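# Assemble two printed parts to match the sample

## Task

Join the two printed parts so the result matches the finished assembly shown on the stand.

## Robot and tools

Robot: two seven-joint arms, left_arm and right_arm, each with a parallel gripper. The left gripper's fingers are rigid. The right gripper's fingers can fold: a part held in the outer quarter of the pads (near the tips) is squeezed normally, but deeper toward the palm the fingers may wrap round it, holding a narrow part loosely or not at all, or squeezing a wide one harder than asked. Pressing fingertips onto a surface folds them easily unless fully closed, so a move may pass a surface with little sign of contact and the next grip may fail.

Frames: the scene frame has its origin at table height, midway between the nominal bases, +z up, +x out over the table, left_arm on the +y side (arm names do not match image sides). Base poses: left_arm at (-0.010, +0.336, 0) m, right_arm at (+0.020, -0.375, 0) m, each turned slightly about z. Each arm's hand positions, quaternions, Hand targets and offsets use that arm's own base frame. Fixed cameras and the table use the scene frame. Gripper axes: fingers point along +z, open and close along y. end_effector_position is the point between the closed pads; fingertips reach about 33 mm past it (9 mm when fully open). Printed poses can be off by a few centimetres.

The 18-number row (used by execute_actions and move): one flat list covering both arms, every number in [-1, 1]. Order: left dx, dy, dz, rx, ry, rz, left gripper position, force_limit, speed, then the same nine for the right arm. The six pose numbers are an offset, not a pose: they count from that arm's Hand target at the start of the action or move, along that arm's base axes, turning about the Hand target's position. Scale: 1.0 equals 0.6 m for dx, dy, dz, and 180 degrees for rx, ry, rz, which form one rotation vector. All zeros re-commands the current Hand target. Always resend the gripper numbers you want kept; 0 is a real command.

Gripper numbers: position +1 is fully open (140 mm), about -0.8 is pads touching, -1 closes until blocked. force_limit sets grip force after a slow close (roughly 14 N at -1, 40 N at 0, 58 N at +1). speed sets closing rate (about 30 mm/s at -1, 140 at 0, 250 at +1); faster closes grip harder. Both start at +1. To grip harder while status is 2, raise force_limit and nudge position between -1 and -0.98; to soften, open and close slowly.

execute_actions(actions, cameras): actions is a list of actions; each action is up to 15 rows of 18 numbers, one row per 1/30 s step, the last row held to fill 15 steps. Every row counts from the action's start pose, not the previous row. Images return only for an empty actions list or when cameras names them (["all"], a list of names, or []).

move(target, speed, blend, blocking, cameras): straight-line path toward target, one 18-number row or up to 15 rows, all offsets counted from the same starting Hand targets. speed is m/s, 0.002 to 2, default 0.25 (one value or one per target). blend in metres rounds corners (0 = stop at each). blocking=false returns after about 0.5 s while it runs. No obstacle avoidance; faster moves stray and hit harder. The result adds a move: line (done, off_target, moving, held, fault) and limits notes (paced = pose clipped, held = steps withheld).

wait(seconds 0 to 10), stop() brakes a running move, zoom_image(camera, region [x0,y0,x1,y1] pixels, max 504x504) on cam_high, cam_bench, cam_left_wrist or cam_right_wrist (all 672x504). set_collision_behavior(contact_force_n 20, 40 or 85; starts at 40). clear_fault(arm) clears a reported torque or force fault. finished_scene() ends irreversibly.

Control: each step clips commands to 70 mm and 16 degrees from the measured pose. Hand target in results is the last commanded pose after clipping; the gripper often rests short, so send the remaining distance as an offset. To stop pressing on something, command the target back past the gripper.

Results: end_effector_position (m) and quat per arm, Hand target, Tool commands, position_measured (counts: 3 open, 230 pads met), object_status (0 moving, 1 blocked while opening, 2 blocked while closing = likely holding, 3 reached position or pads met). Also joint positions/velocities, joint torques, external torques, flange force (gripper axes, noisy), step readings, and Wrist depth as 7x7 grids of distances in mm.

Avoid: dropping or flinging parts, anything leaving the table, hard hits on fixed objects, gripper contact between the arms, and hard squeezes on resting parts. Faults occur at 40 N external force, joint torque limits (forearm and wrist joints only 12 N m), joint range ends, or overspeed; a faulted arm needs clear_fault. Long stretched holds can overheat motors and trigger a 30-60 s stop. The final assembly must stay in place after release.

Each tool is called after ">>>" as name(argument=value, ...) on one line, values as JSON.

## Session

>>> execute_actions(actions=[])

Scene clock: 0.00 s.
left_arm: end_effector_position=(+0.5088, -0.1000, +0.1164) position_measured=3 object_status=3 end_effector_quat_wxyz=(+0.192, +0.960, -0.052, +0.196) | right_arm: end_effector_position=(+0.1058, +0.0734, +0.1735) position_measured=3 object_status=3 end_effector_quat_wxyz=(-0.353, -0.419, +0.626, +0.555)
Joint positions: left_arm=[-0.218 -0.107 0.094 -2.624 -1.095 2.756 -0.599] | right_arm=[-0.117 0.235 -0.033 -2.49 0.274 1.303 0.08]
Joint velocities: within noise
Joint torques (N m): no reading
External joint torques (N m): no reading
Flange force (N): no reading
Wrist depth (mm): cam_left_wrist=[222 236 257 279 305 234 218 / 219 232 252 273 300 - 271 / 216 228 245 266 293 309 345 / 213 137 243 265 287 307 340 / - 119 240 258 281 305 116 / - 217 235 253 276 297 323 / - 215 230 248 270 292 247] | cam_right_wrist=[166 165 157 156 153 149 184 / 215 219 397 2401 175 3212 185 / 247 318 509 2476 - 3127 198 / 234 145 528 4485 3714 143 127 / - 334 550 986 3714 - 115 / 264 341 569 2796 2764 - 2612 / 267 347 602 657 616 603 -]
Hand target: left_arm +0.5088, -0.1000, +0.1164; +0.192, +0.960, -0.052, +0.196 | right_arm +0.1058, +0.0734, +0.1735; -0.353, -0.419, +0.626, +0.555
Tool commands: left_gripper/position=+1.0 left_gripper/force_limit=+1.0 left_gripper/speed=+1.0 right_gripper/position=+1.0 right_gripper/force_limit=+1.0 right_gripper/speed=+1.0

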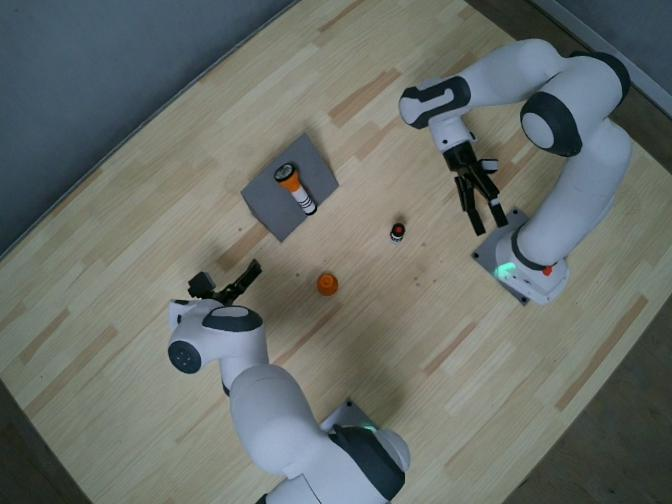

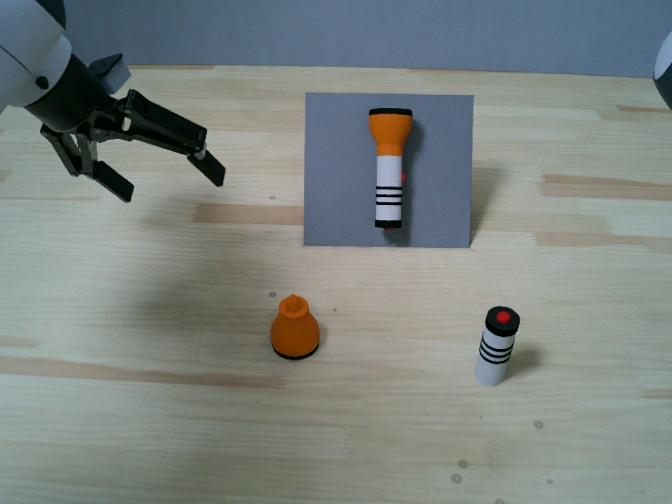

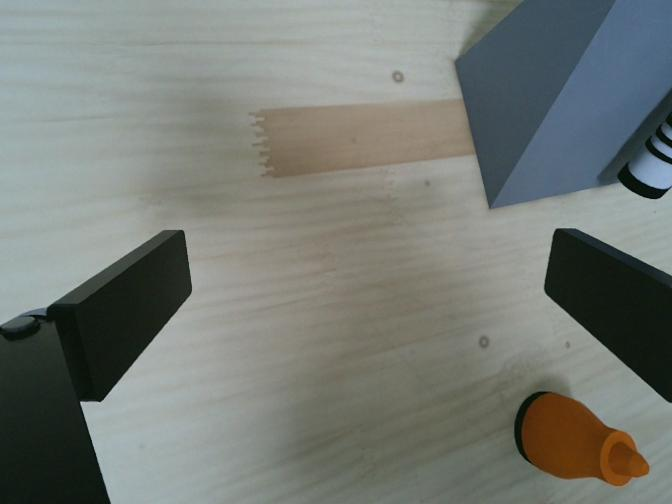

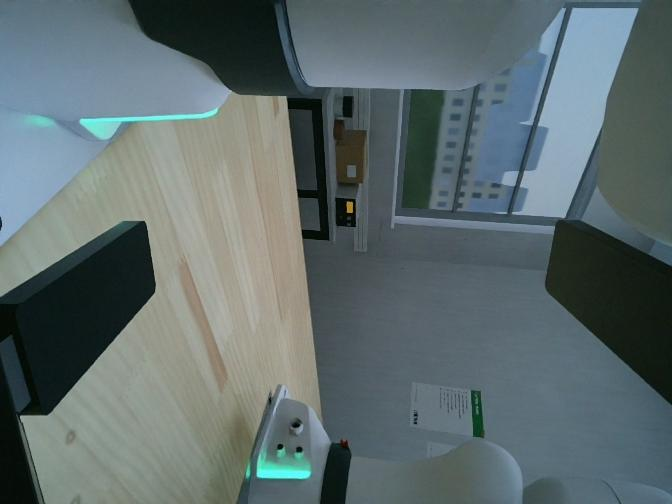

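>>> zoom_image(camera="cam_bench", region=[240, 270, 360, 370])

>>> zoom_image(camera="cam_bench", region=[300, 80, 480, 250])

>>> zoom_image(camera="cam_left_wrist", region=[500, 370, 671, 503])

>>> zoom_image(camera="cam_bench", region=[440, 290, 560, 400])

Scaled by 4.200 from the camera's 672x504 image, which has a finer 960x720 frame.

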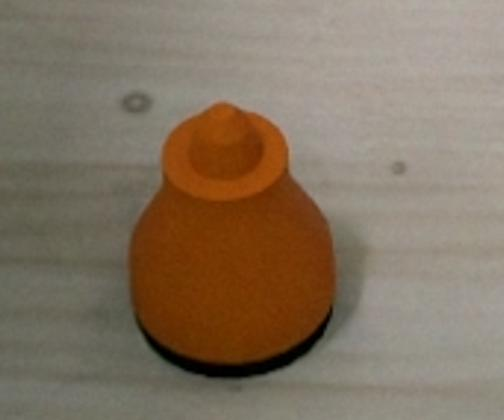

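Scaled by 2.800 from the camera's 672x504 image, which has a finer 960x720 frame.

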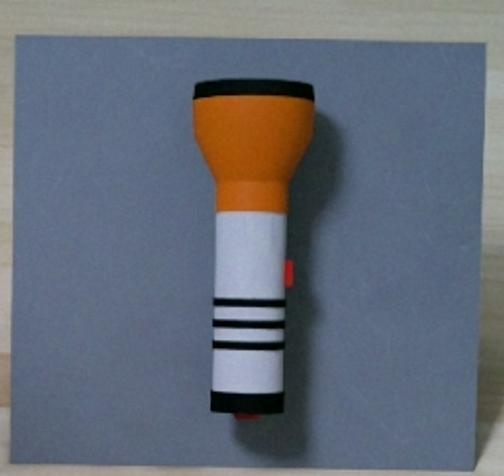

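Scaled by 2.947 from the camera's 672x504 image, which has a finer 960x720 frame.

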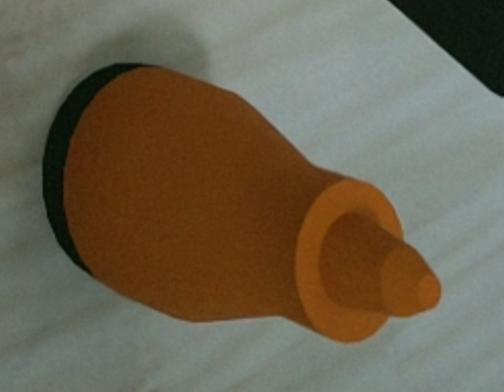

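Scaled by 4.200 from the camera's 672x504 image, which has a finer 960x720 frame.

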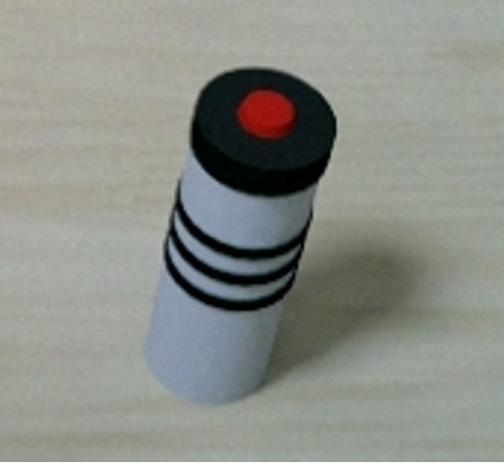

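>>> move(target=[[-0.1,0,0.27,0.1239,0.1265,0.0335,1,1,1,0,0,0,0,0,0,1,1,1],[-0.23,-0.58,0.27,0.1239,0.1265,0.0335,1,1,1,0,0,0,0,0,0,1,1,1]], blend=0.05, speed=0.35, cameras=["all"])

Scene clock: 13.27 s.
left_arm: end_effector_position=(+0.3704, -0.4493, +0.2792) position_measured=3 object_status=3 end_effector_quat_wxyz=(+0.003, +1.000, -0.002, +0.001) | right_arm: end_effector_position=(+0.1058, +0.0734, +0.1735) position_measured=3 object_status=3 end_effector_quat_wxyz=(-0.353, -0.419, +0.626, +0.555)
Joint positions: left_arm=[0.069 0.114 -0.99 -1.834 0.099 1.9 -2.517] | right_arm=[-0.117 0.235 -0.033 -2.49 0.274 1.303 0.08]
Joint velocities: left_arm=[-0.001 -0.001 0.001 0.001 0.001 0.001 -0.004] | right_arm=[within noise]
Joint torques (N m): left_arm=[-0.31 -23.06 -3.81 25.54 1.18 2.37 -0.09] | right_arm=[-0.38 -27.64 -0.12 11.83 0.74 -2.12 -0.02]
External joint torques (N m): left_arm=[-0.25 0.03 -0.66 0.68 0.29 -0.21 -0.09] | right_arm=[-0.58 0.38 -0.5 -0.25 0.13 0.05 -0.11]
Flange force (N): left_arm=[2.6 4.6 -1.7] | right_arm=[1.1 -1.1 0.0]
Wrist depth (mm): cam_left_wrist=[368 368 368 364 363 359 359 / 387 388 389 384 383 381 379 / 414 408 407 410 406 403 400 / 435 137 435 431 429 414 412 / - 119 463 464 458 459 116 / - 499 496 496 491 481 428 / - 543 542 546 526 467 392] | cam_right_wrist=[166 165 157 156 153 149 176 / 214 218 397 2529 2796 - 185 / 246 316 511 2764 3169 2934 198 / 234 145 526 2330 3961 143 127 / - 333 549 3087 - - 115 / 264 342 573 947 2425 2529 110 / 266 349 605 660 613 567 -]
Hand target: left_arm +0.3708, -0.4480, +0.2784; +0.000, +1.000, +0.000, +0.000 | right_arm +0.1058, +0.0734, +0.1735; -0.353, -0.419, +0.626, +0.555
Off the commanded pose: left_arm 0.002 m, 0 deg | right_arm 0.000 m, 0 deg.
move: done; limits=paced

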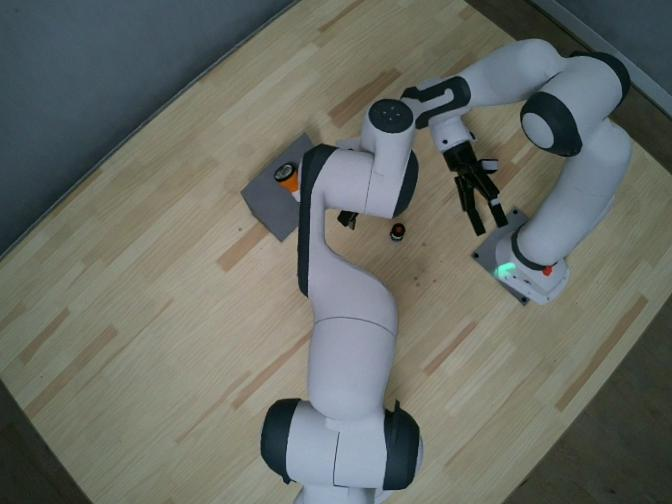

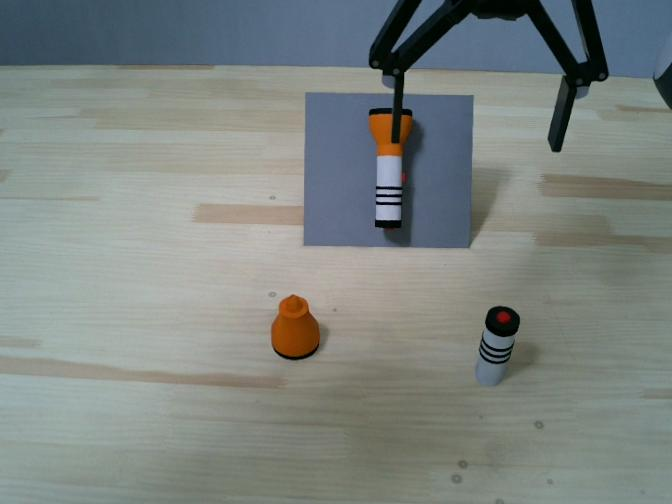

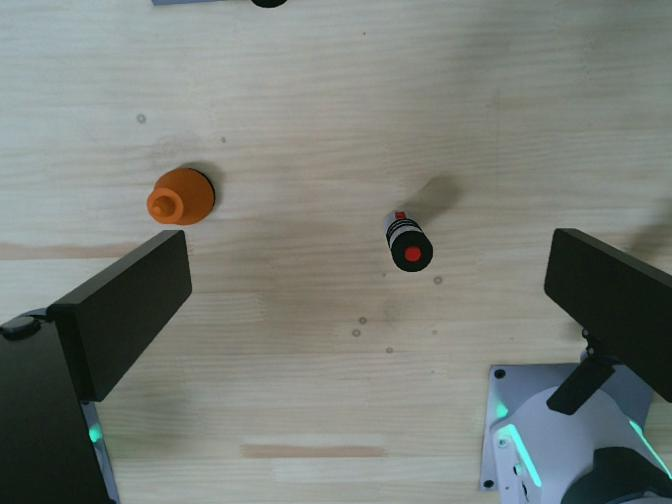

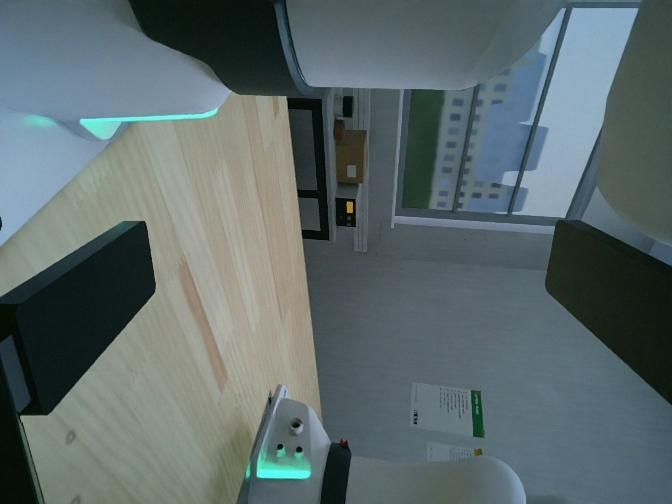

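>>> move(target=[[0,0,0,0,0,0,0.3,1,1,0.25,0,0,0,0,0,1,1,1],[-0.0983,-0.095,-0.12,0,0,0,0.3,1,1,0.25,-0.42,0,0,0,0,1,1,1]], blend=0.05, speed=0.35, cameras=["all"])

Scene clock: 26.83 s.
left_arm: end_effector_position=(+0.3106, -0.5041, +0.2061) position_measured=91 object_status=3 end_effector_quat_wxyz=(-0.001, +1.000, -0.002, -0.002) | right_arm: end_effector_position=(+0.2561, -0.1780, +0.1725) position_measured=3 object_status=3 end_effector_quat_wxyz=(-0.354, -0.417, +0.629, +0.553)
Joint positions: left_arm=[-0.123 0.244 -0.959 -1.912 0.222 2.041 -2.737] | right_arm=[-0.439 0.753 -0.075 -1.578 -0.089 0.904 -0.133]
Joint velocities: left_arm=[0 0.002 -0.001 0 0 0 -0.007] | right_arm=[0 0 -0.001 0.002 -0.002 -0.001 -0.007]
Joint torques (N m): left_arm=[-0.4 -28.35 -7.09 24.67 0.83 2.68 -0.12] | right_arm=[-0.89 -45.86 -1.2 17.02 -0.21 -2.33 -0.14]
External joint torques (N m): left_arm=[-0.5 -0.95 -0.74 0.63 -0.02 0.14 -0.12] | right_arm=[-1.13 1.01 -0.23 -0.29 -0.36 -0.17 -0.24]
Flange force (N): left_arm=[-1.5 -0.4 -1.9] | right_arm=[2.4 -1.6 -1.6]
Wrist depth (mm): cam_left_wrist=[302 301 299 300 297 296 293 / 314 318 317 318 315 312 310 / 341 342 338 328 331 331 331 / 364 357 136 357 351 148 345 / - 89 371 381 378 116 90 / - - 406 411 402 399 - / - - 441 442 436 - -] | cam_right_wrist=[246 312 487 2796 - 3009 2671 / 250 317 467 2934 - 377 362 / 253 322 418 416 404 380 370 / 237 146 442 427 411 410 127 / - 335 540 966 - 434 115 / 266 340 558 999 3127 4485 - / 267 345 573 932 900 849 -]
Hand target: left_arm +0.3118, -0.5050, +0.2064; +0.000, +1.000, +0.000, +0.000 | right_arm +0.2558, -0.1786, +0.1735; -0.353, -0.419, +0.626, +0.555
Off the commanded pose: left_arm 0.002 m, 0 deg | right_arm 0.001 m, 0 deg.
move: done; blend cut to 0 m at target 1

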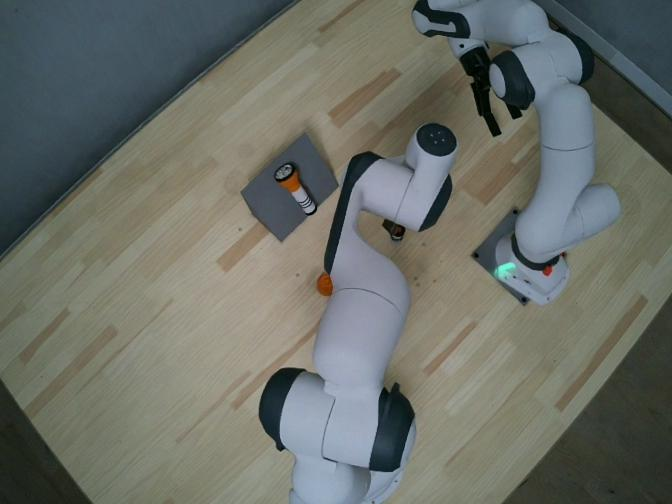

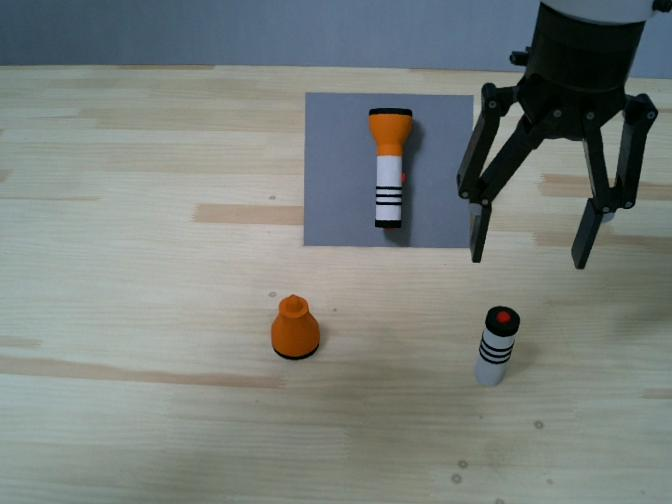

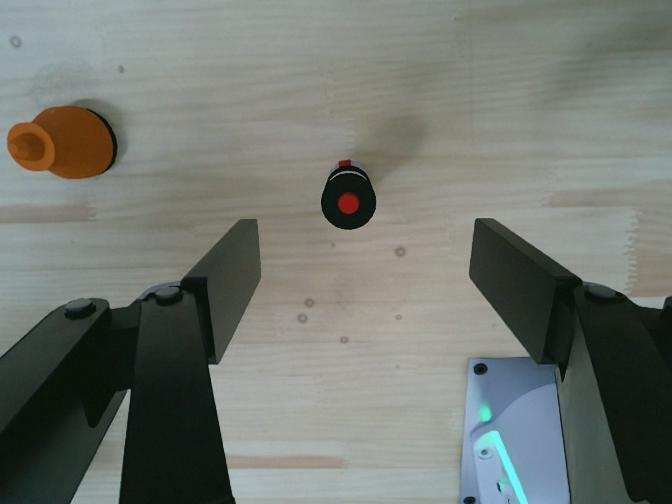

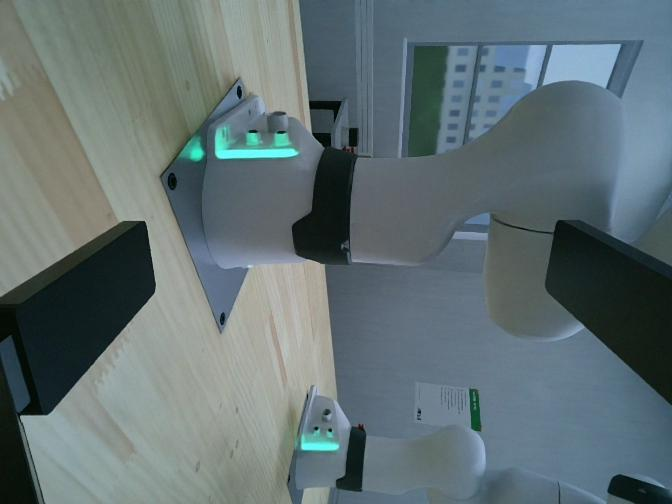

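>>> move(target=[0.007,0.008,-0.21,0,0,0,0.3,1,1,0,0,0,0,0,0,1,1,1], speed=0.2, cameras=["cam_left_wrist","cam_bench"])

Scene clock: 31.13 s.
left_arm: end_effector_position=(+0.3144, -0.4990, +0.0792) position_measured=91 object_status=3 end_effector_quat_wxyz=(-0.001, +1.000, -0.002, -0.003) | right_arm: end_effector_position=(+0.2561, -0.1780, +0.1725) position_measured=3 object_status=3 end_effector_quat_wxyz=(-0.353, -0.417, +0.628, +0.553)
Joint positions: left_arm=[-0.234 0.431 -0.814 -2.035 0.412 2.292 -2.85] | right_arm=[-0.439 0.753 -0.075 -1.578 -0.089 0.904 -0.135]
Joint velocities: left_arm=[0.001 0.001 0.001 -0.001 0 0.001 -0.005] | right_arm=[within noise]
Joint torques (N m): left_arm=[-0.3 -35.45 -10.35 21.81 0.69 2.62 -0.01] | right_arm=[-0.66 -45.78 -1.51 16.97 -0.17 -2.33 -0.16]
External joint torques (N m): left_arm=[-0.22 -1.64 -0.49 0.65 -0.02 0.1 -0.01] | right_arm=[-0.74 1.08 -0.4 -0.35 -0.31 -0.17 -0.26]
Flange force (N): left_arm=[-1.6 -1.9 -3.5] | right_arm=[2.1 -1.7 -1.5]
Wrist depth (mm): cam_left_wrist=[191 189 187 186 186 184 182 / 200 200 198 197 196 194 194 / 214 211 209 207 208 206 205 / 227 224 216 126 217 149 216 / - 89 232 238 235 116 90 / - - 256 253 253 247 - / - - 276 274 273 266 -] | cam_right_wrist=[246 312 488 2764 2764 2641 3009 / 249 316 470 2285 3348 391 362 / 253 322 419 417 405 380 382 / 237 145 444 429 416 411 127 / - 336 540 966 - 428 115 / 265 342 561 1007 3601 3256 - / 268 347 578 936 904 877 -]
Hand target: left_arm +0.3160, -0.5002, +0.0804; +0.000, +1.000, +0.000, +0.000 | right_arm +0.2558, -0.1786, +0.1735; -0.353, -0.419, +0.626, +0.555
Off the commanded pose: left_arm 0.002 m, 0 deg | right_arm 0.001 m, 0 deg.
move: done
Images, in order (width x height): cam_bench 672x504, cam_left_wrist 672x504.

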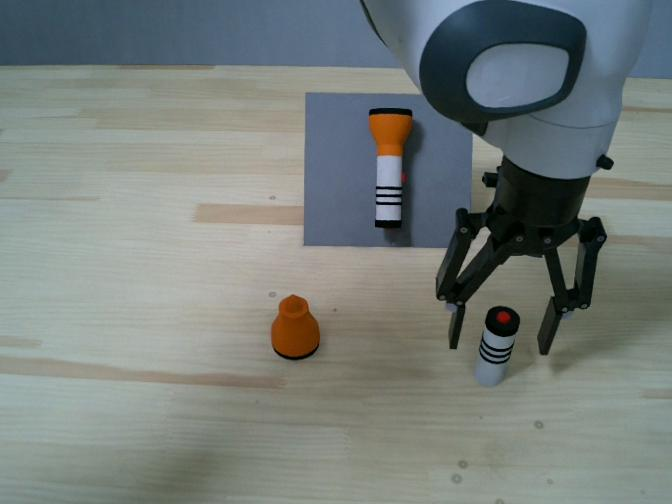

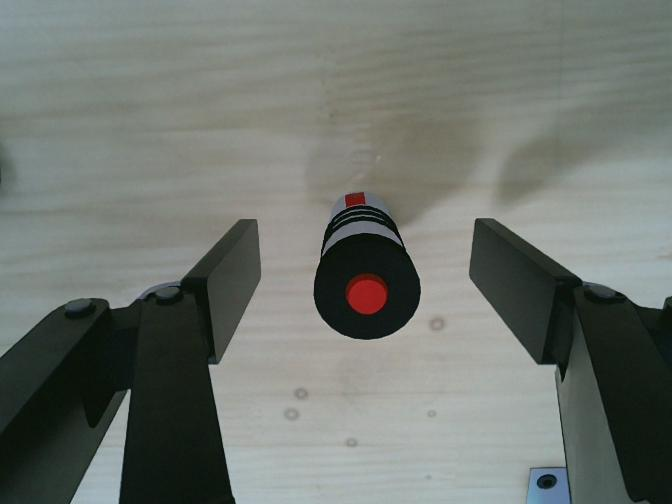

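>>> move(target=[0,0,0,0,0,0,-1,-0.5,-1,0,0,0,0,0,0,1,1,1], cameras=["cam_left_wrist"])

>>> wait(seconds=1, cameras=["cam_left_wrist"])

Scene clock: 36.17 s.
left_arm: end_effector_position=(+0.3145, -0.4990, +0.0792) position_measured=179 object_status=0 end_effector_quat_wxyz=(-0.001, +1.000, -0.001, -0.003) | right_arm: end_effector_position=(+0.2561, -0.1780, +0.1725) position_measured=3 object_status=3 end_effector_quat_wxyz=(-0.353, -0.417, +0.628, +0.553)
Joint positions: left_arm=[-0.235 0.431 -0.813 -2.035 0.412 2.293 -2.852] | right_arm=[-0.439 0.753 -0.075 -1.578 -0.089 0.904 -0.135]
Joint torques (N m): left_arm=[-0.42 -35.5 -10.34 21.75 0.63 2.66 -0.05] | right_arm=[-0.59 -45.82 -1.56 17.01 -0.16 -2.33 -0.19]
External joint torques (N m): left_arm=[-0.31 -1.6 -0.44 0.53 -0.09 0.12 -0.05] | right_arm=[-0.88 0.79 -0.61 -0.17 -0.31 -0.17 -0.29]
Flange force (N): left_arm=[-1.9 -2.0 -3.2] | right_arm=[2.3 -1.2 -1.7]
Wrist depth (mm): cam_left_wrist=[189 189 187 187 185 183 183 / 200 200 198 197 196 195 193 / 213 212 210 207 207 206 204 / 227 225 222 126 152 219 217 / 241 - 89 131 118 93 227 / - - - 254 - - - / - - - 273 - - -] | cam_right_wrist=[246 312 487 3009 2671 3009 - / 249 315 470 2971 3047 383 370 / 253 322 417 418 402 380 374 / 237 145 444 427 415 411 127 / - 336 544 1020 - 429 115 / 266 342 562 1033 2401 - - / 268 346 578 936 890 871 -]
Hand target: left_arm +0.3160, -0.5002, +0.0804; +0.000, +1.000, +0.000, +0.000 | right_arm +0.2558, -0.1786, +0.1735; -0.353, -0.419, +0.626, +0.555
Off the commanded pose: left_arm 0.002 m, 0 deg | right_arm 0.001 m, 0 deg.
move: done
Images, in order (width x height): cam_left_wrist 672x504.

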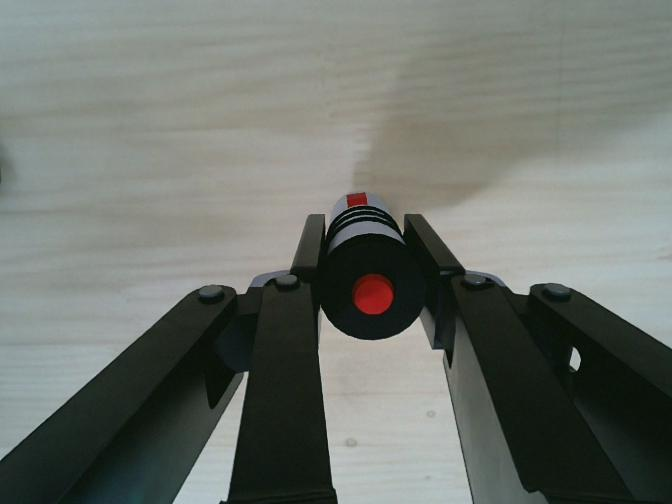

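Scene clock: 37.17 s.
left_arm: end_effector_position=(+0.3145, -0.4990, +0.0792) position_measured=179 object_status=2 end_effector_quat_wxyz=(-0.001, +1.000, -0.001, -0.003) | right_arm: end_effector_position=(+0.2561, -0.1780, +0.1725) position_measured=3 object_status=3 end_effector_quat_wxyz=(-0.353, -0.417, +0.628, +0.553)
Joint positions: left_arm=[-0.235 0.431 -0.813 -2.035 0.412 2.293 -2.852] | right_arm=[-0.439 0.753 -0.075 -1.578 -0.089 0.904 -0.135]
Joint torques (N m): left_arm=[-0.45 -35.59 -10.37 21.77 0.64 2.67 -0.09] | right_arm=[-0.63 -45.77 -1.56 17.02 -0.18 -2.33 -0.25]
External joint torques (N m): left_arm=[-0.45 -1.81 -0.6 0.63 -0.07 0.15 -0.09] | right_arm=[-0.9 1.1 -0.59 -0.29 -0.32 -0.17 -0.35]
Flange force (N): left_arm=[-2.2 -2.0 -3.6] | right_arm=[2.5 -1.8 -1.9]
Wrist depth (mm): cam_left_wrist=[189 188 187 187 185 184 182 / 201 200 199 197 194 195 193 / 213 212 211 206 207 206 205 / 227 226 222 124 152 218 218 / 243 - 89 130 118 92 228 / - - - 254 - - - / - - - 275 - - -] | cam_right_wrist=[246 312 486 2830 3087 - 2502 / 250 317 468 828 - 381 377 / 253 322 417 418 404 381 374 / 237 145 443 433 399 408 127 / - 336 548 1080 - 430 115 / 265 341 561 982 2425 - - / 267 346 577 943 907 784 -]
Hand target: left_arm +0.3160, -0.5002, +0.0804; +0.000, +1.000, +0.000, +0.000 | right_arm +0.2558, -0.1786, +0.1735; -0.353, -0.419, +0.626, +0.555
Tool commands: left_gripper/position=-1.0 left_gripper/force_limit=-0.5 left_gripper/speed=-1.0 right_gripper/position=+1.0 right_gripper/force_limit=+1.0 right_gripper/speed=+1.0
Off the commanded pose: left_arm 0.002 m, 0 deg | right_arm 0.001 m, 0 deg.
wait: 1.00 s; at rest by 0.17 s
Images, in order (width x height): cam_left_wrist 672x504.

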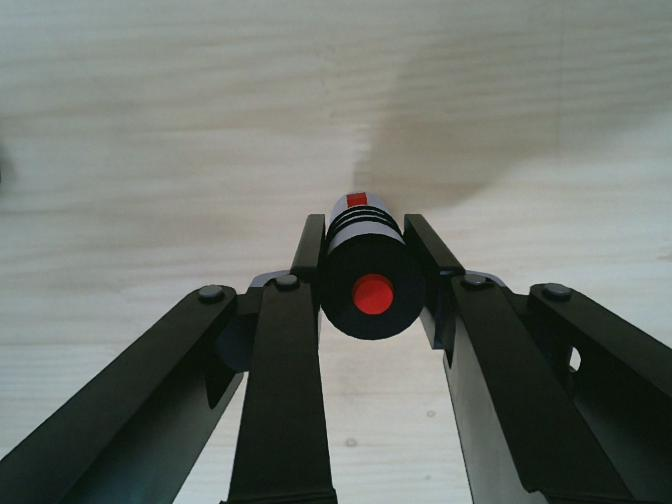

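>>> move(target=[[0,0,0.2,0,0,0,-1,-0.5,-1,0,0,0,0,0,0,1,1,1],[0.043,0.2167,0.267,0,0,0,-1,-0.5,-1,0,0,0,0,0,0,1,1,1]], blend=0.04, speed=0.2, cameras=["cam_left_wrist","cam_bench"])

Scene clock: 42.37 s.
left_arm: end_effector_position=(+0.3416, -0.3692, +0.2400) position_measured=179 object_status=2 end_effector_quat_wxyz=(-0.002, +1.000, +0.003, -0.001) | right_arm: end_effector_position=(+0.2561, -0.1780, +0.1725) position_measured=3 object_status=3 end_effector_quat_wxyz=(-0.353, -0.417, +0.628, +0.553)
Joint positions: left_arm=[-0.014 -0.204 -0.769 -2.178 -0.156 2.022 -2.28] | right_arm=[-0.439 0.753 -0.075 -1.578 -0.089 0.904 -0.135]
Joint velocities: left_arm=[0.001 -0.001 -0.001 0.001 0.001 0.001 0.005] | right_arm=[within noise]
Joint torques (N m): left_arm=[-0.35 -19.11 3.48 24.22 0.45 2.79 0.34] | right_arm=[-0.63 -45.78 -1.54 16.93 -0.17 -2.36 -0.26]
External joint torques (N m): left_arm=[-0.37 -1.28 -0.85 -0.05 -0.4 0.2 0.34] | right_arm=[-0.74 0.87 -0.45 -0.26 -0.3 -0.2 -0.36]
Flange force (N): left_arm=[-5.0 -3.9 -0.6] | right_arm=[2.2 -1.3 -1.5]
Wrist depth (mm): cam_left_wrist=[334 337 335 330 327 328 323 / 357 351 350 349 347 345 343 / 381 375 369 365 366 366 365 / 403 403 394 124 152 390 387 / 422 - 89 129 118 93 403 / - - - 450 - - - / - - - 488 - - -] | cam_right_wrist=[247 312 487 2584 2899 - 2529 / 249 317 466 2425 - 378 373 / 253 322 418 418 404 380 375 / 237 145 445 431 406 408 127 / - 336 543 1148 - 427 115 / 266 342 565 1016 4029 - 105 / 268 346 578 925 877 914 -]
Hand target: left_arm +0.3418, -0.3702, +0.2406; +0.000, +1.000, +0.000, +0.000 | right_arm +0.2558, -0.1786, +0.1735; -0.353, -0.419, +0.626, +0.555
Off the commanded pose: left_arm 0.001 m, 0 deg | right_arm 0.001 m, 0 deg.
move: done
Images, in order (width x height): cam_bench 672x504, cam_left_wrist 672x504.

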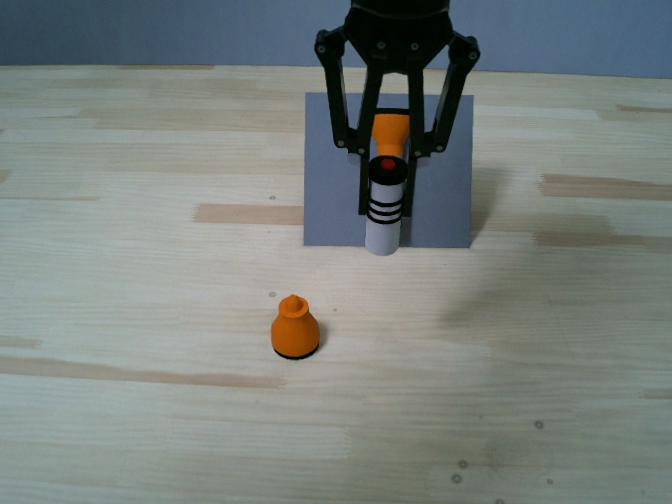

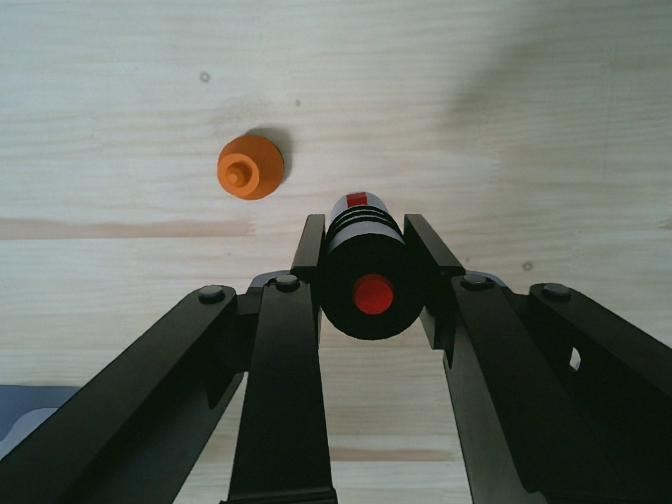

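>>> move(target=[0.015,0.145,0,0,0,0,-1,-0.5,-1,0,0,0,0,0,0,1,1,1], speed=0.15, cameras=["cam_left_wrist","cam_bench"])

>>> zoom_image(camera="cam_left_wrist", region=[270, 120, 430, 240])

>>> zoom_image(camera="cam_bench", region=[200, 150, 400, 370])

Scene clock: 47.20 s.
left_arm: end_effector_position=(+0.3509, -0.2835, +0.2405) position_measured=179 object_status=2 end_effector_quat_wxyz=(+0.000, +1.000, +0.003, +0.000) | right_arm: end_effector_position=(+0.2561, -0.1780, +0.1725) position_measured=3 object_status=3 end_effector_quat_wxyz=(-0.353, -0.417, +0.628, +0.553)
Joint positions: left_arm=[-0.058 -0.367 -0.571 -2.341 -0.218 2.019 -2.08] | right_arm=[-0.439 0.753 -0.075 -1.578 -0.089 0.904 -0.135]
Joint velocities: left_arm=[0 0 -0.001 -0.001 0 0 0.005] | right_arm=[within noise]
Joint torques (N m): left_arm=[-0.36 -16.68 4.59 23.95 0.73 2.64 0.32] | right_arm=[-0.63 -45.87 -1.54 17.01 -0.16 -2.34 -0.18]
External joint torques (N m): left_arm=[-0.41 -0.67 -0.95 -0.04 -0.11 0.03 0.32] | right_arm=[-0.71 0.78 -0.43 -0.2 -0.29 -0.18 -0.28]
Flange force (N): left_arm=[-2.6 -0.5 0.0] | right_arm=[2.0 -1.2 -1.5]
Wrist depth (mm): cam_left_wrist=[335 336 333 332 326 326 328 / 351 354 351 354 349 348 349 / 377 373 377 363 371 366 366 / 400 398 395 124 152 392 390 / 424 - 89 129 118 92 410 / - - - 454 - - - / - - - 487 - - -] | cam_right_wrist=[246 311 485 2701 2612 2764 2641 / 250 316 471 2830 2830 394 2764 / 253 321 418 415 404 380 390 / 237 145 442 427 407 408 127 / - 335 544 958 - 431 115 / 265 340 559 986 2377 - 874 / 269 346 580 932 897 951 890]
Hand target: left_arm +0.3508, -0.2832, +0.2406; +0.000, +1.000, +0.000, +0.000 | right_arm +0.2558, -0.1786, +0.1735; -0.353, -0.419, +0.626, +0.555
Off the commanded pose: left_arm 0.000 m, 0 deg | right_arm 0.001 m, 0 deg.
move: done
Images, in order (width x height): cam_bench 672x504, cam_left_wrist 672x504.

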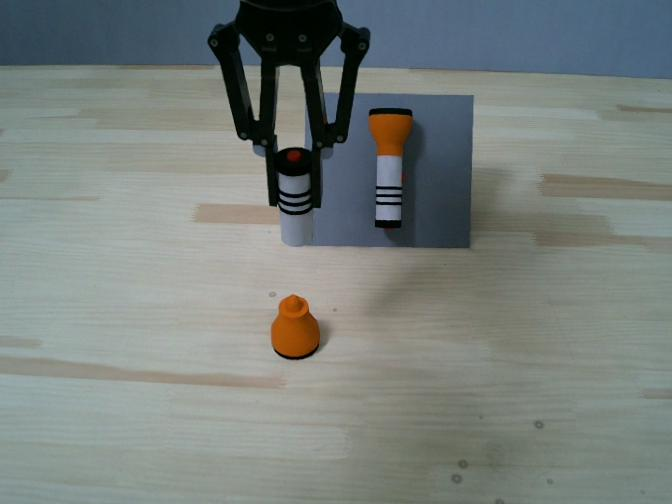

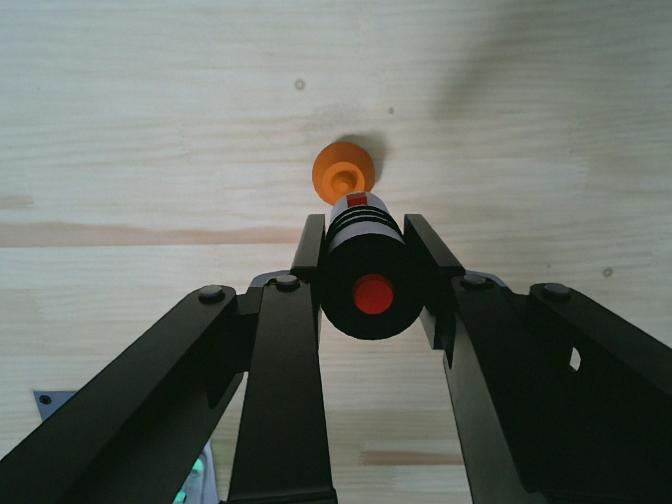

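Scaled by 3.150 from the camera's 672x504 image, which has a finer 960x720 frame.

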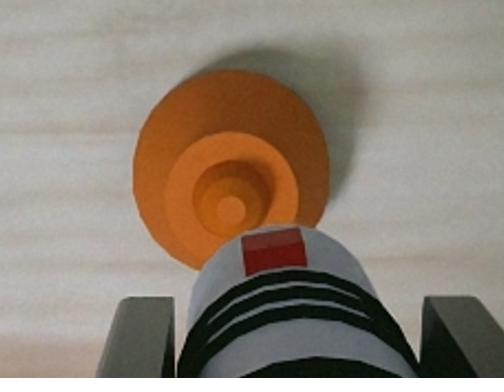

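Scaled by 2.291 from the camera's 672x504 image, which has a finer 960x720 frame.

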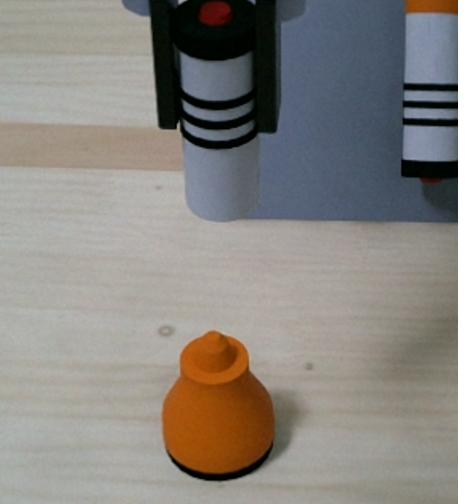

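>>> move(target=[0.0083,0.0108,-0.0833,0,0,0,-1,-0.5,-1,0,0,0,0,0,0,1,1,1], speed=0.12, cameras=["cam_left_wrist","cam_bench"])

>>> zoom_image(camera="cam_left_wrist", region=[270, 120, 430, 240])

>>> zoom_image(camera="cam_bench", region=[230, 240, 360, 370])

Scene clock: 55.13 s.
left_arm: end_effector_position=(+0.3549, -0.2771, +0.1915) position_measured=179 object_status=2 end_effector_quat_wxyz=(+0.001, +1.000, +0.003, -0.001) | right_arm: end_effector_position=(+0.2561, -0.1780, +0.1725) position_measured=3 object_status=3 end_effector_quat_wxyz=(-0.353, -0.417, +0.628, +0.553)
Joint positions: left_arm=[-0.048 -0.311 -0.59 -2.426 -0.209 2.155 -2.076] | right_arm=[-0.439 0.753 -0.075 -1.578 -0.089 0.904 -0.135]
Joint velocities: left_arm=[-0.001 0.001 -0.001 0 0.001 0.005 0] | right_arm=[within noise]
Joint torques (N m): left_arm=[0.3 -16.95 3.06 23.47 1.02 2.82 0.27] | right_arm=[-0.64 -45.88 -1.57 17.02 -0.18 -2.33 -0.22]
External joint torques (N m): left_arm=[0.3 0.25 -1.58 0.17 0.26 0.22 0.28] | right_arm=[-0.84 0.82 -0.56 -0.19 -0.33 -0.17 -0.32]
Flange force (N): left_arm=[2.1 2.9 1.8] | right_arm=[2.4 -1.3 -1.7]
Wrist depth (mm): cam_left_wrist=[291 289 289 288 287 286 285 / 308 307 305 303 302 301 302 / 327 323 324 317 322 320 320 / 348 346 341 124 152 340 339 / 373 - 89 129 118 93 360 / - - - 392 - - - / - - - 425 - - -] | cam_right_wrist=[245 311 485 2671 2971 2612 2502 / 249 317 469 3047 2796 387 371 / 253 323 418 417 404 380 375 / 237 145 443 433 414 412 127 / - 335 538 1029 - 427 115 / 266 341 562 1100 2701 - 105 / 268 346 577 928 904 936 884]
Hand target: left_arm +0.3558, -0.2767, +0.1906; +0.000, +1.000, +0.000, +0.000 | right_arm +0.2558, -0.1786, +0.1735; -0.353, -0.419, +0.626, +0.555
Off the commanded pose: left_arm 0.001 m, 0 deg | right_arm 0.001 m, 0 deg.
move: done
Images, in order (width x height): cam_bench 672x504, cam_left_wrist 672x504.

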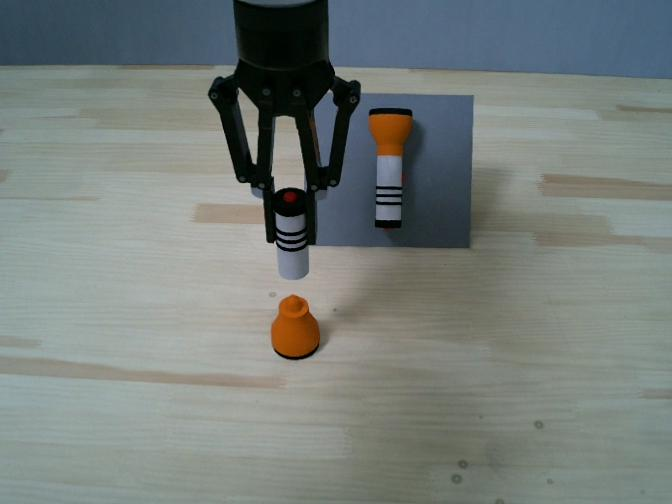

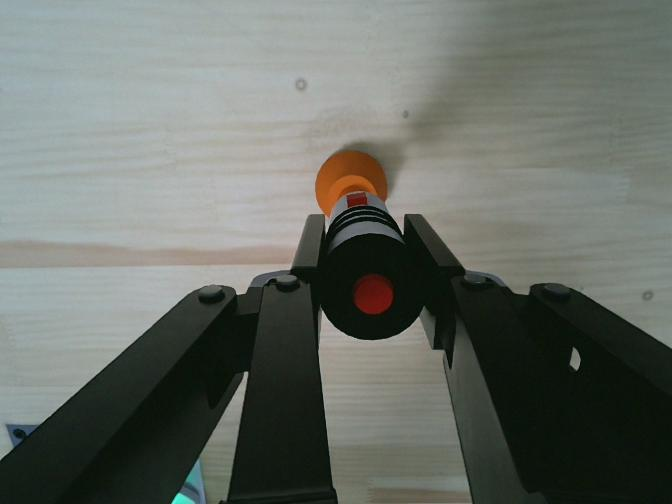

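Scaled by 3.150 from the camera's 672x504 image, which has a finer 960x720 frame.

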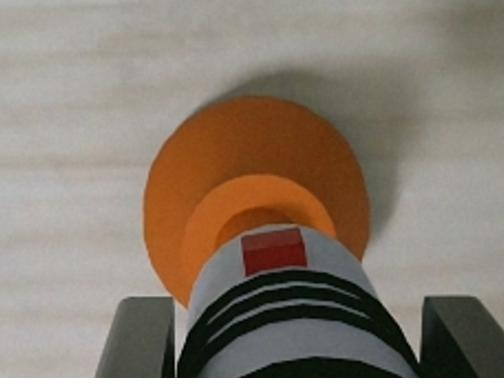

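Scaled by 3.877 from the camera's 672x504 image, which has a finer 960x720 frame.

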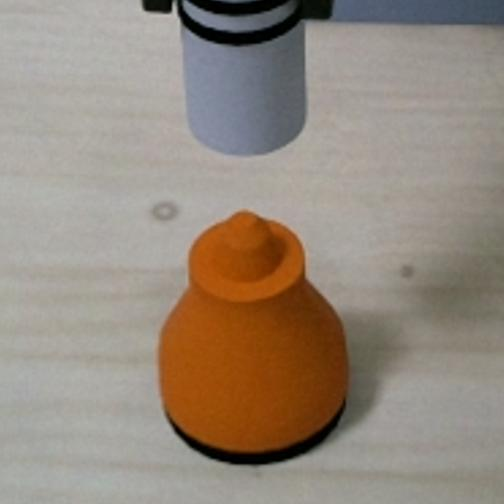

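>>> move(target=[0.0047,0.0015,-0.03,0,0,0,-1,-0.5,-1,0,0,0,0,0,0,1,1,1], speed=0.06, cameras=["cam_left_wrist","cam_bench"])

>>> zoom_image(camera="cam_left_wrist", region=[270, 120, 430, 240])

>>> zoom_image(camera="cam_bench", region=[230, 240, 360, 370])

Scene clock: 62.10 s.
left_arm: end_effector_position=(+0.3577, -0.2762, +0.1735) position_measured=179 object_status=2 end_effector_quat_wxyz=(+0.001, +1.000, +0.000, -0.001) | right_arm: end_effector_position=(+0.2561, -0.1780, +0.1725) position_measured=3 object_status=3 end_effector_quat_wxyz=(-0.353, -0.417, +0.628, +0.553)
Joint positions: left_arm=[-0.039 -0.277 -0.602 -2.447 -0.198 2.207 -2.076] | right_arm=[-0.439 0.753 -0.075 -1.578 -0.089 0.904 -0.135]
Joint velocities: left_arm=[0.001 0.002 0 -0.001 0.002 0.004 -0.001] | right_arm=[within noise]
Joint torques (N m): left_arm=[0.48 -17.78 2.48 23.04 1.01 2.8 0.02] | right_arm=[-0.61 -45.93 -1.56 16.99 -0.15 -2.34 -0.19]
External joint torques (N m): left_arm=[0.48 0.14 -1.7 0.08 0.27 0.2 0.02] | right_arm=[-0.86 0.88 -0.57 -0.29 -0.3 -0.18 -0.29]
Flange force (N): left_arm=[1.8 3.3 2.0] | right_arm=[2.3 -1.3 -1.3]
Wrist depth (mm): cam_left_wrist=[275 276 274 273 272 268 268 / 293 290 288 286 287 283 285 / 309 309 308 300 302 302 300 / 329 329 323 125 152 323 320 / 347 - 89 131 118 92 338 / - - - 373 - - - / - - - 400 - - -] | cam_right_wrist=[246 312 483 - 2830 - 2612 / 249 317 468 2641 - 380 355 / 252 323 420 417 404 380 366 / 237 145 443 424 411 411 127 / - 335 540 999 - 432 115 / 266 342 559 999 3009 2864 877 / 268 345 580 939 884 928 887]
Hand target: left_arm +0.3586, -0.2758, +0.1726; +0.000, +1.000, +0.000, +0.000 | right_arm +0.2558, -0.1786, +0.1735; -0.353, -0.419, +0.626, +0.555
Off the commanded pose: left_arm 0.001 m, 0 deg | right_arm 0.001 m, 0 deg.
move: done
Images, in order (width x height): cam_bench 672x504, cam_left_wrist 672x504.

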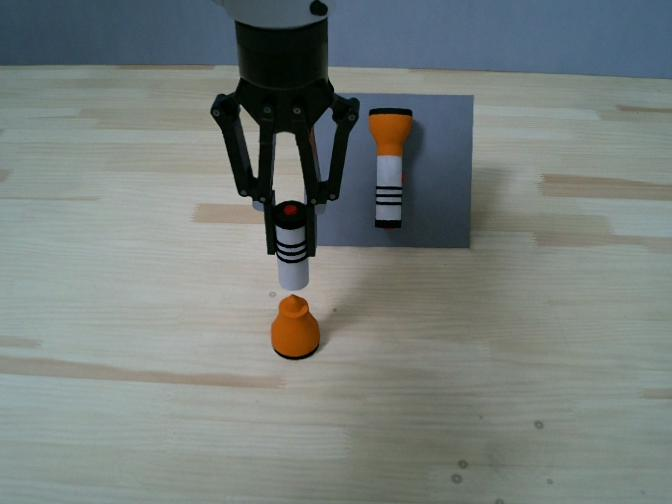

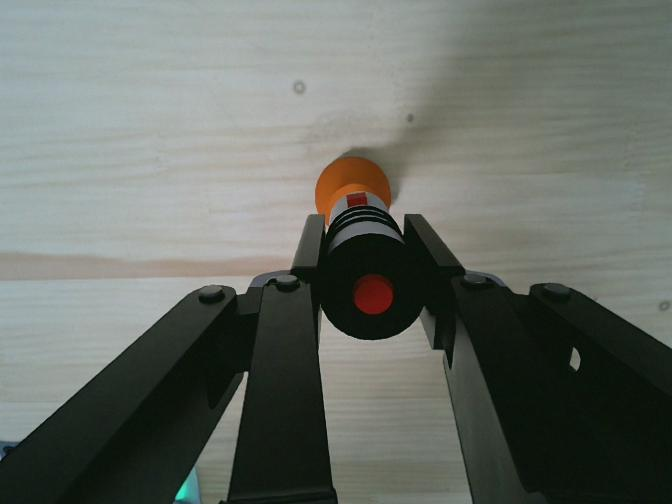

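Scaled by 3.150 from the camera's 672x504 image, which has a finer 960x720 frame.

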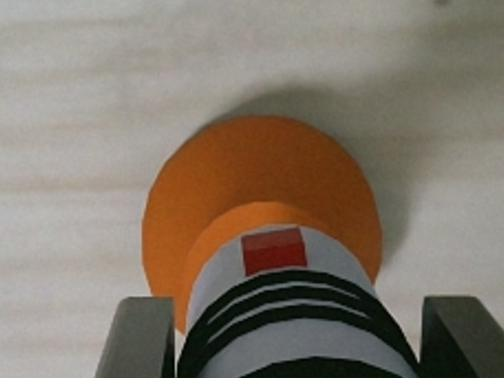

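Scaled by 3.877 from the camera's 672x504 image, which has a finer 960x720 frame.

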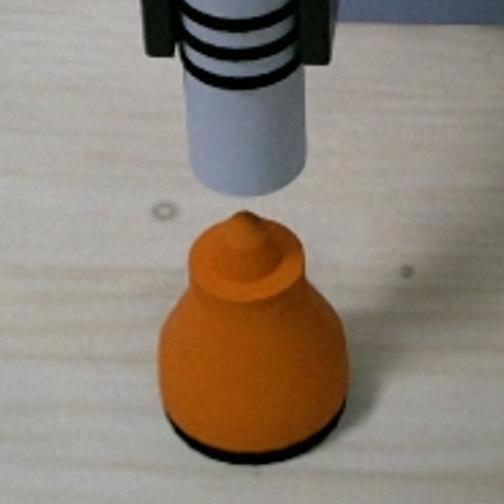

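>>> move(target=[0,0,-0.027,0,0,0,-1,-0.5,-1,0,0,0,0,0,0,1,1,1], speed=0.03, cameras=["cam_left_wrist","cam_bench"])

>>> zoom_image(camera="cam_bench", region=[230, 240, 360, 370])

Scene clock: 65.27 s.
left_arm: end_effector_position=(+0.3578, -0.2762, +0.1574) position_measured=179 object_status=2 end_effector_quat_wxyz=(+0.001, +1.000, -0.001, -0.001) | right_arm: end_effector_position=(+0.2561, -0.1780, +0.1725) position_measured=3 object_status=3 end_effector_quat_wxyz=(-0.353, -0.417, +0.628, +0.553)
Joint positions: left_arm=[-0.03 -0.249 -0.617 -2.468 -0.189 2.254 -2.081] | right_arm=[-0.439 0.753 -0.075 -1.578 -0.089 0.904 -0.135]
Joint velocities: left_arm=[0 0 0 0 -0.001 0.005 -0.002] | right_arm=[within noise]
Joint torques (N m): left_arm=[0.61 -18.25 2.12 22.64 0.97 2.79 -0.13] | right_arm=[-0.63 -45.85 -1.5 16.98 -0.16 -2.33 -0.21]
External joint torques (N m): left_arm=[0.68 0.03 -1.64 0.05 0.26 0.18 -0.13] | right_arm=[-0.86 1.11 -0.5 -0.38 -0.3 -0.17 -0.31]
Flange force (N): left_arm=[1.7 3.2 2.1] | right_arm=[2.3 -1.7 -1.4]
Wrist depth (mm): cam_left_wrist=[261 259 259 259 256 256 255 / 276 274 274 273 274 271 269 / 293 292 292 279 289 287 286 / 313 311 306 124 152 303 303 / 330 - 89 130 117 92 319 / - - - 352 - - - / - - - 381 - - -] | cam_right_wrist=[245 312 485 - 2353 - - / 249 315 468 2476 3169 376 361 / 253 323 419 417 403 382 375 / 237 145 443 427 421 413 127 / - 335 543 1042 3548 432 115 / 265 342 563 966 3714 - 106 / 267 346 577 943 900 936 877]
Hand target: left_arm +0.3586, -0.2758, +0.1564; +0.000, +1.000, +0.000, +0.000 | right_arm +0.2558, -0.1786, +0.1735; -0.353, -0.419, +0.626, +0.555
Off the commanded pose: left_arm 0.001 m, 0 deg | right_arm 0.001 m, 0 deg.
move: done
Images, in order (width x height): cam_bench 672x504, cam_left_wrist 672x504.

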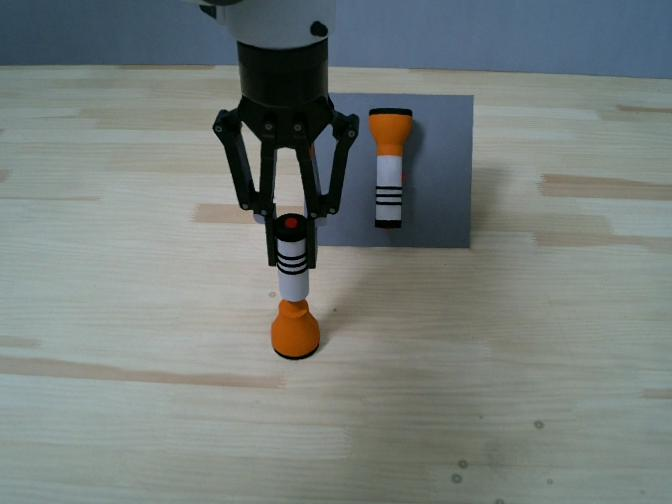

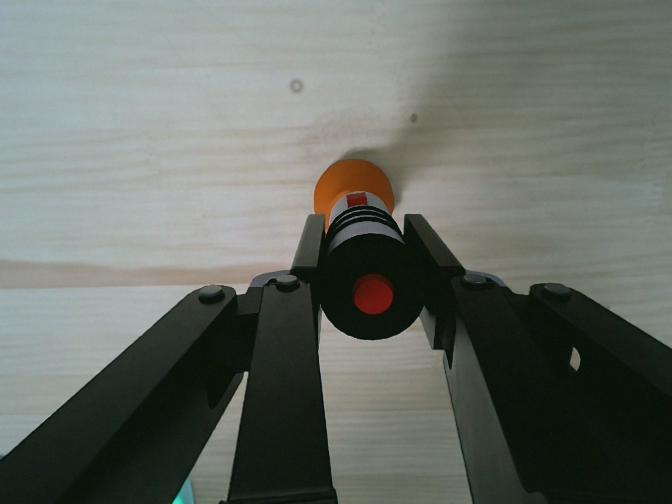

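Scaled by 3.877 from the camera's 672x504 image, which has a finer 960x720 frame.

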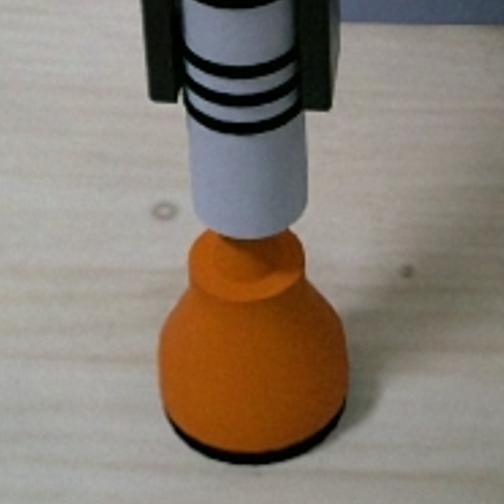

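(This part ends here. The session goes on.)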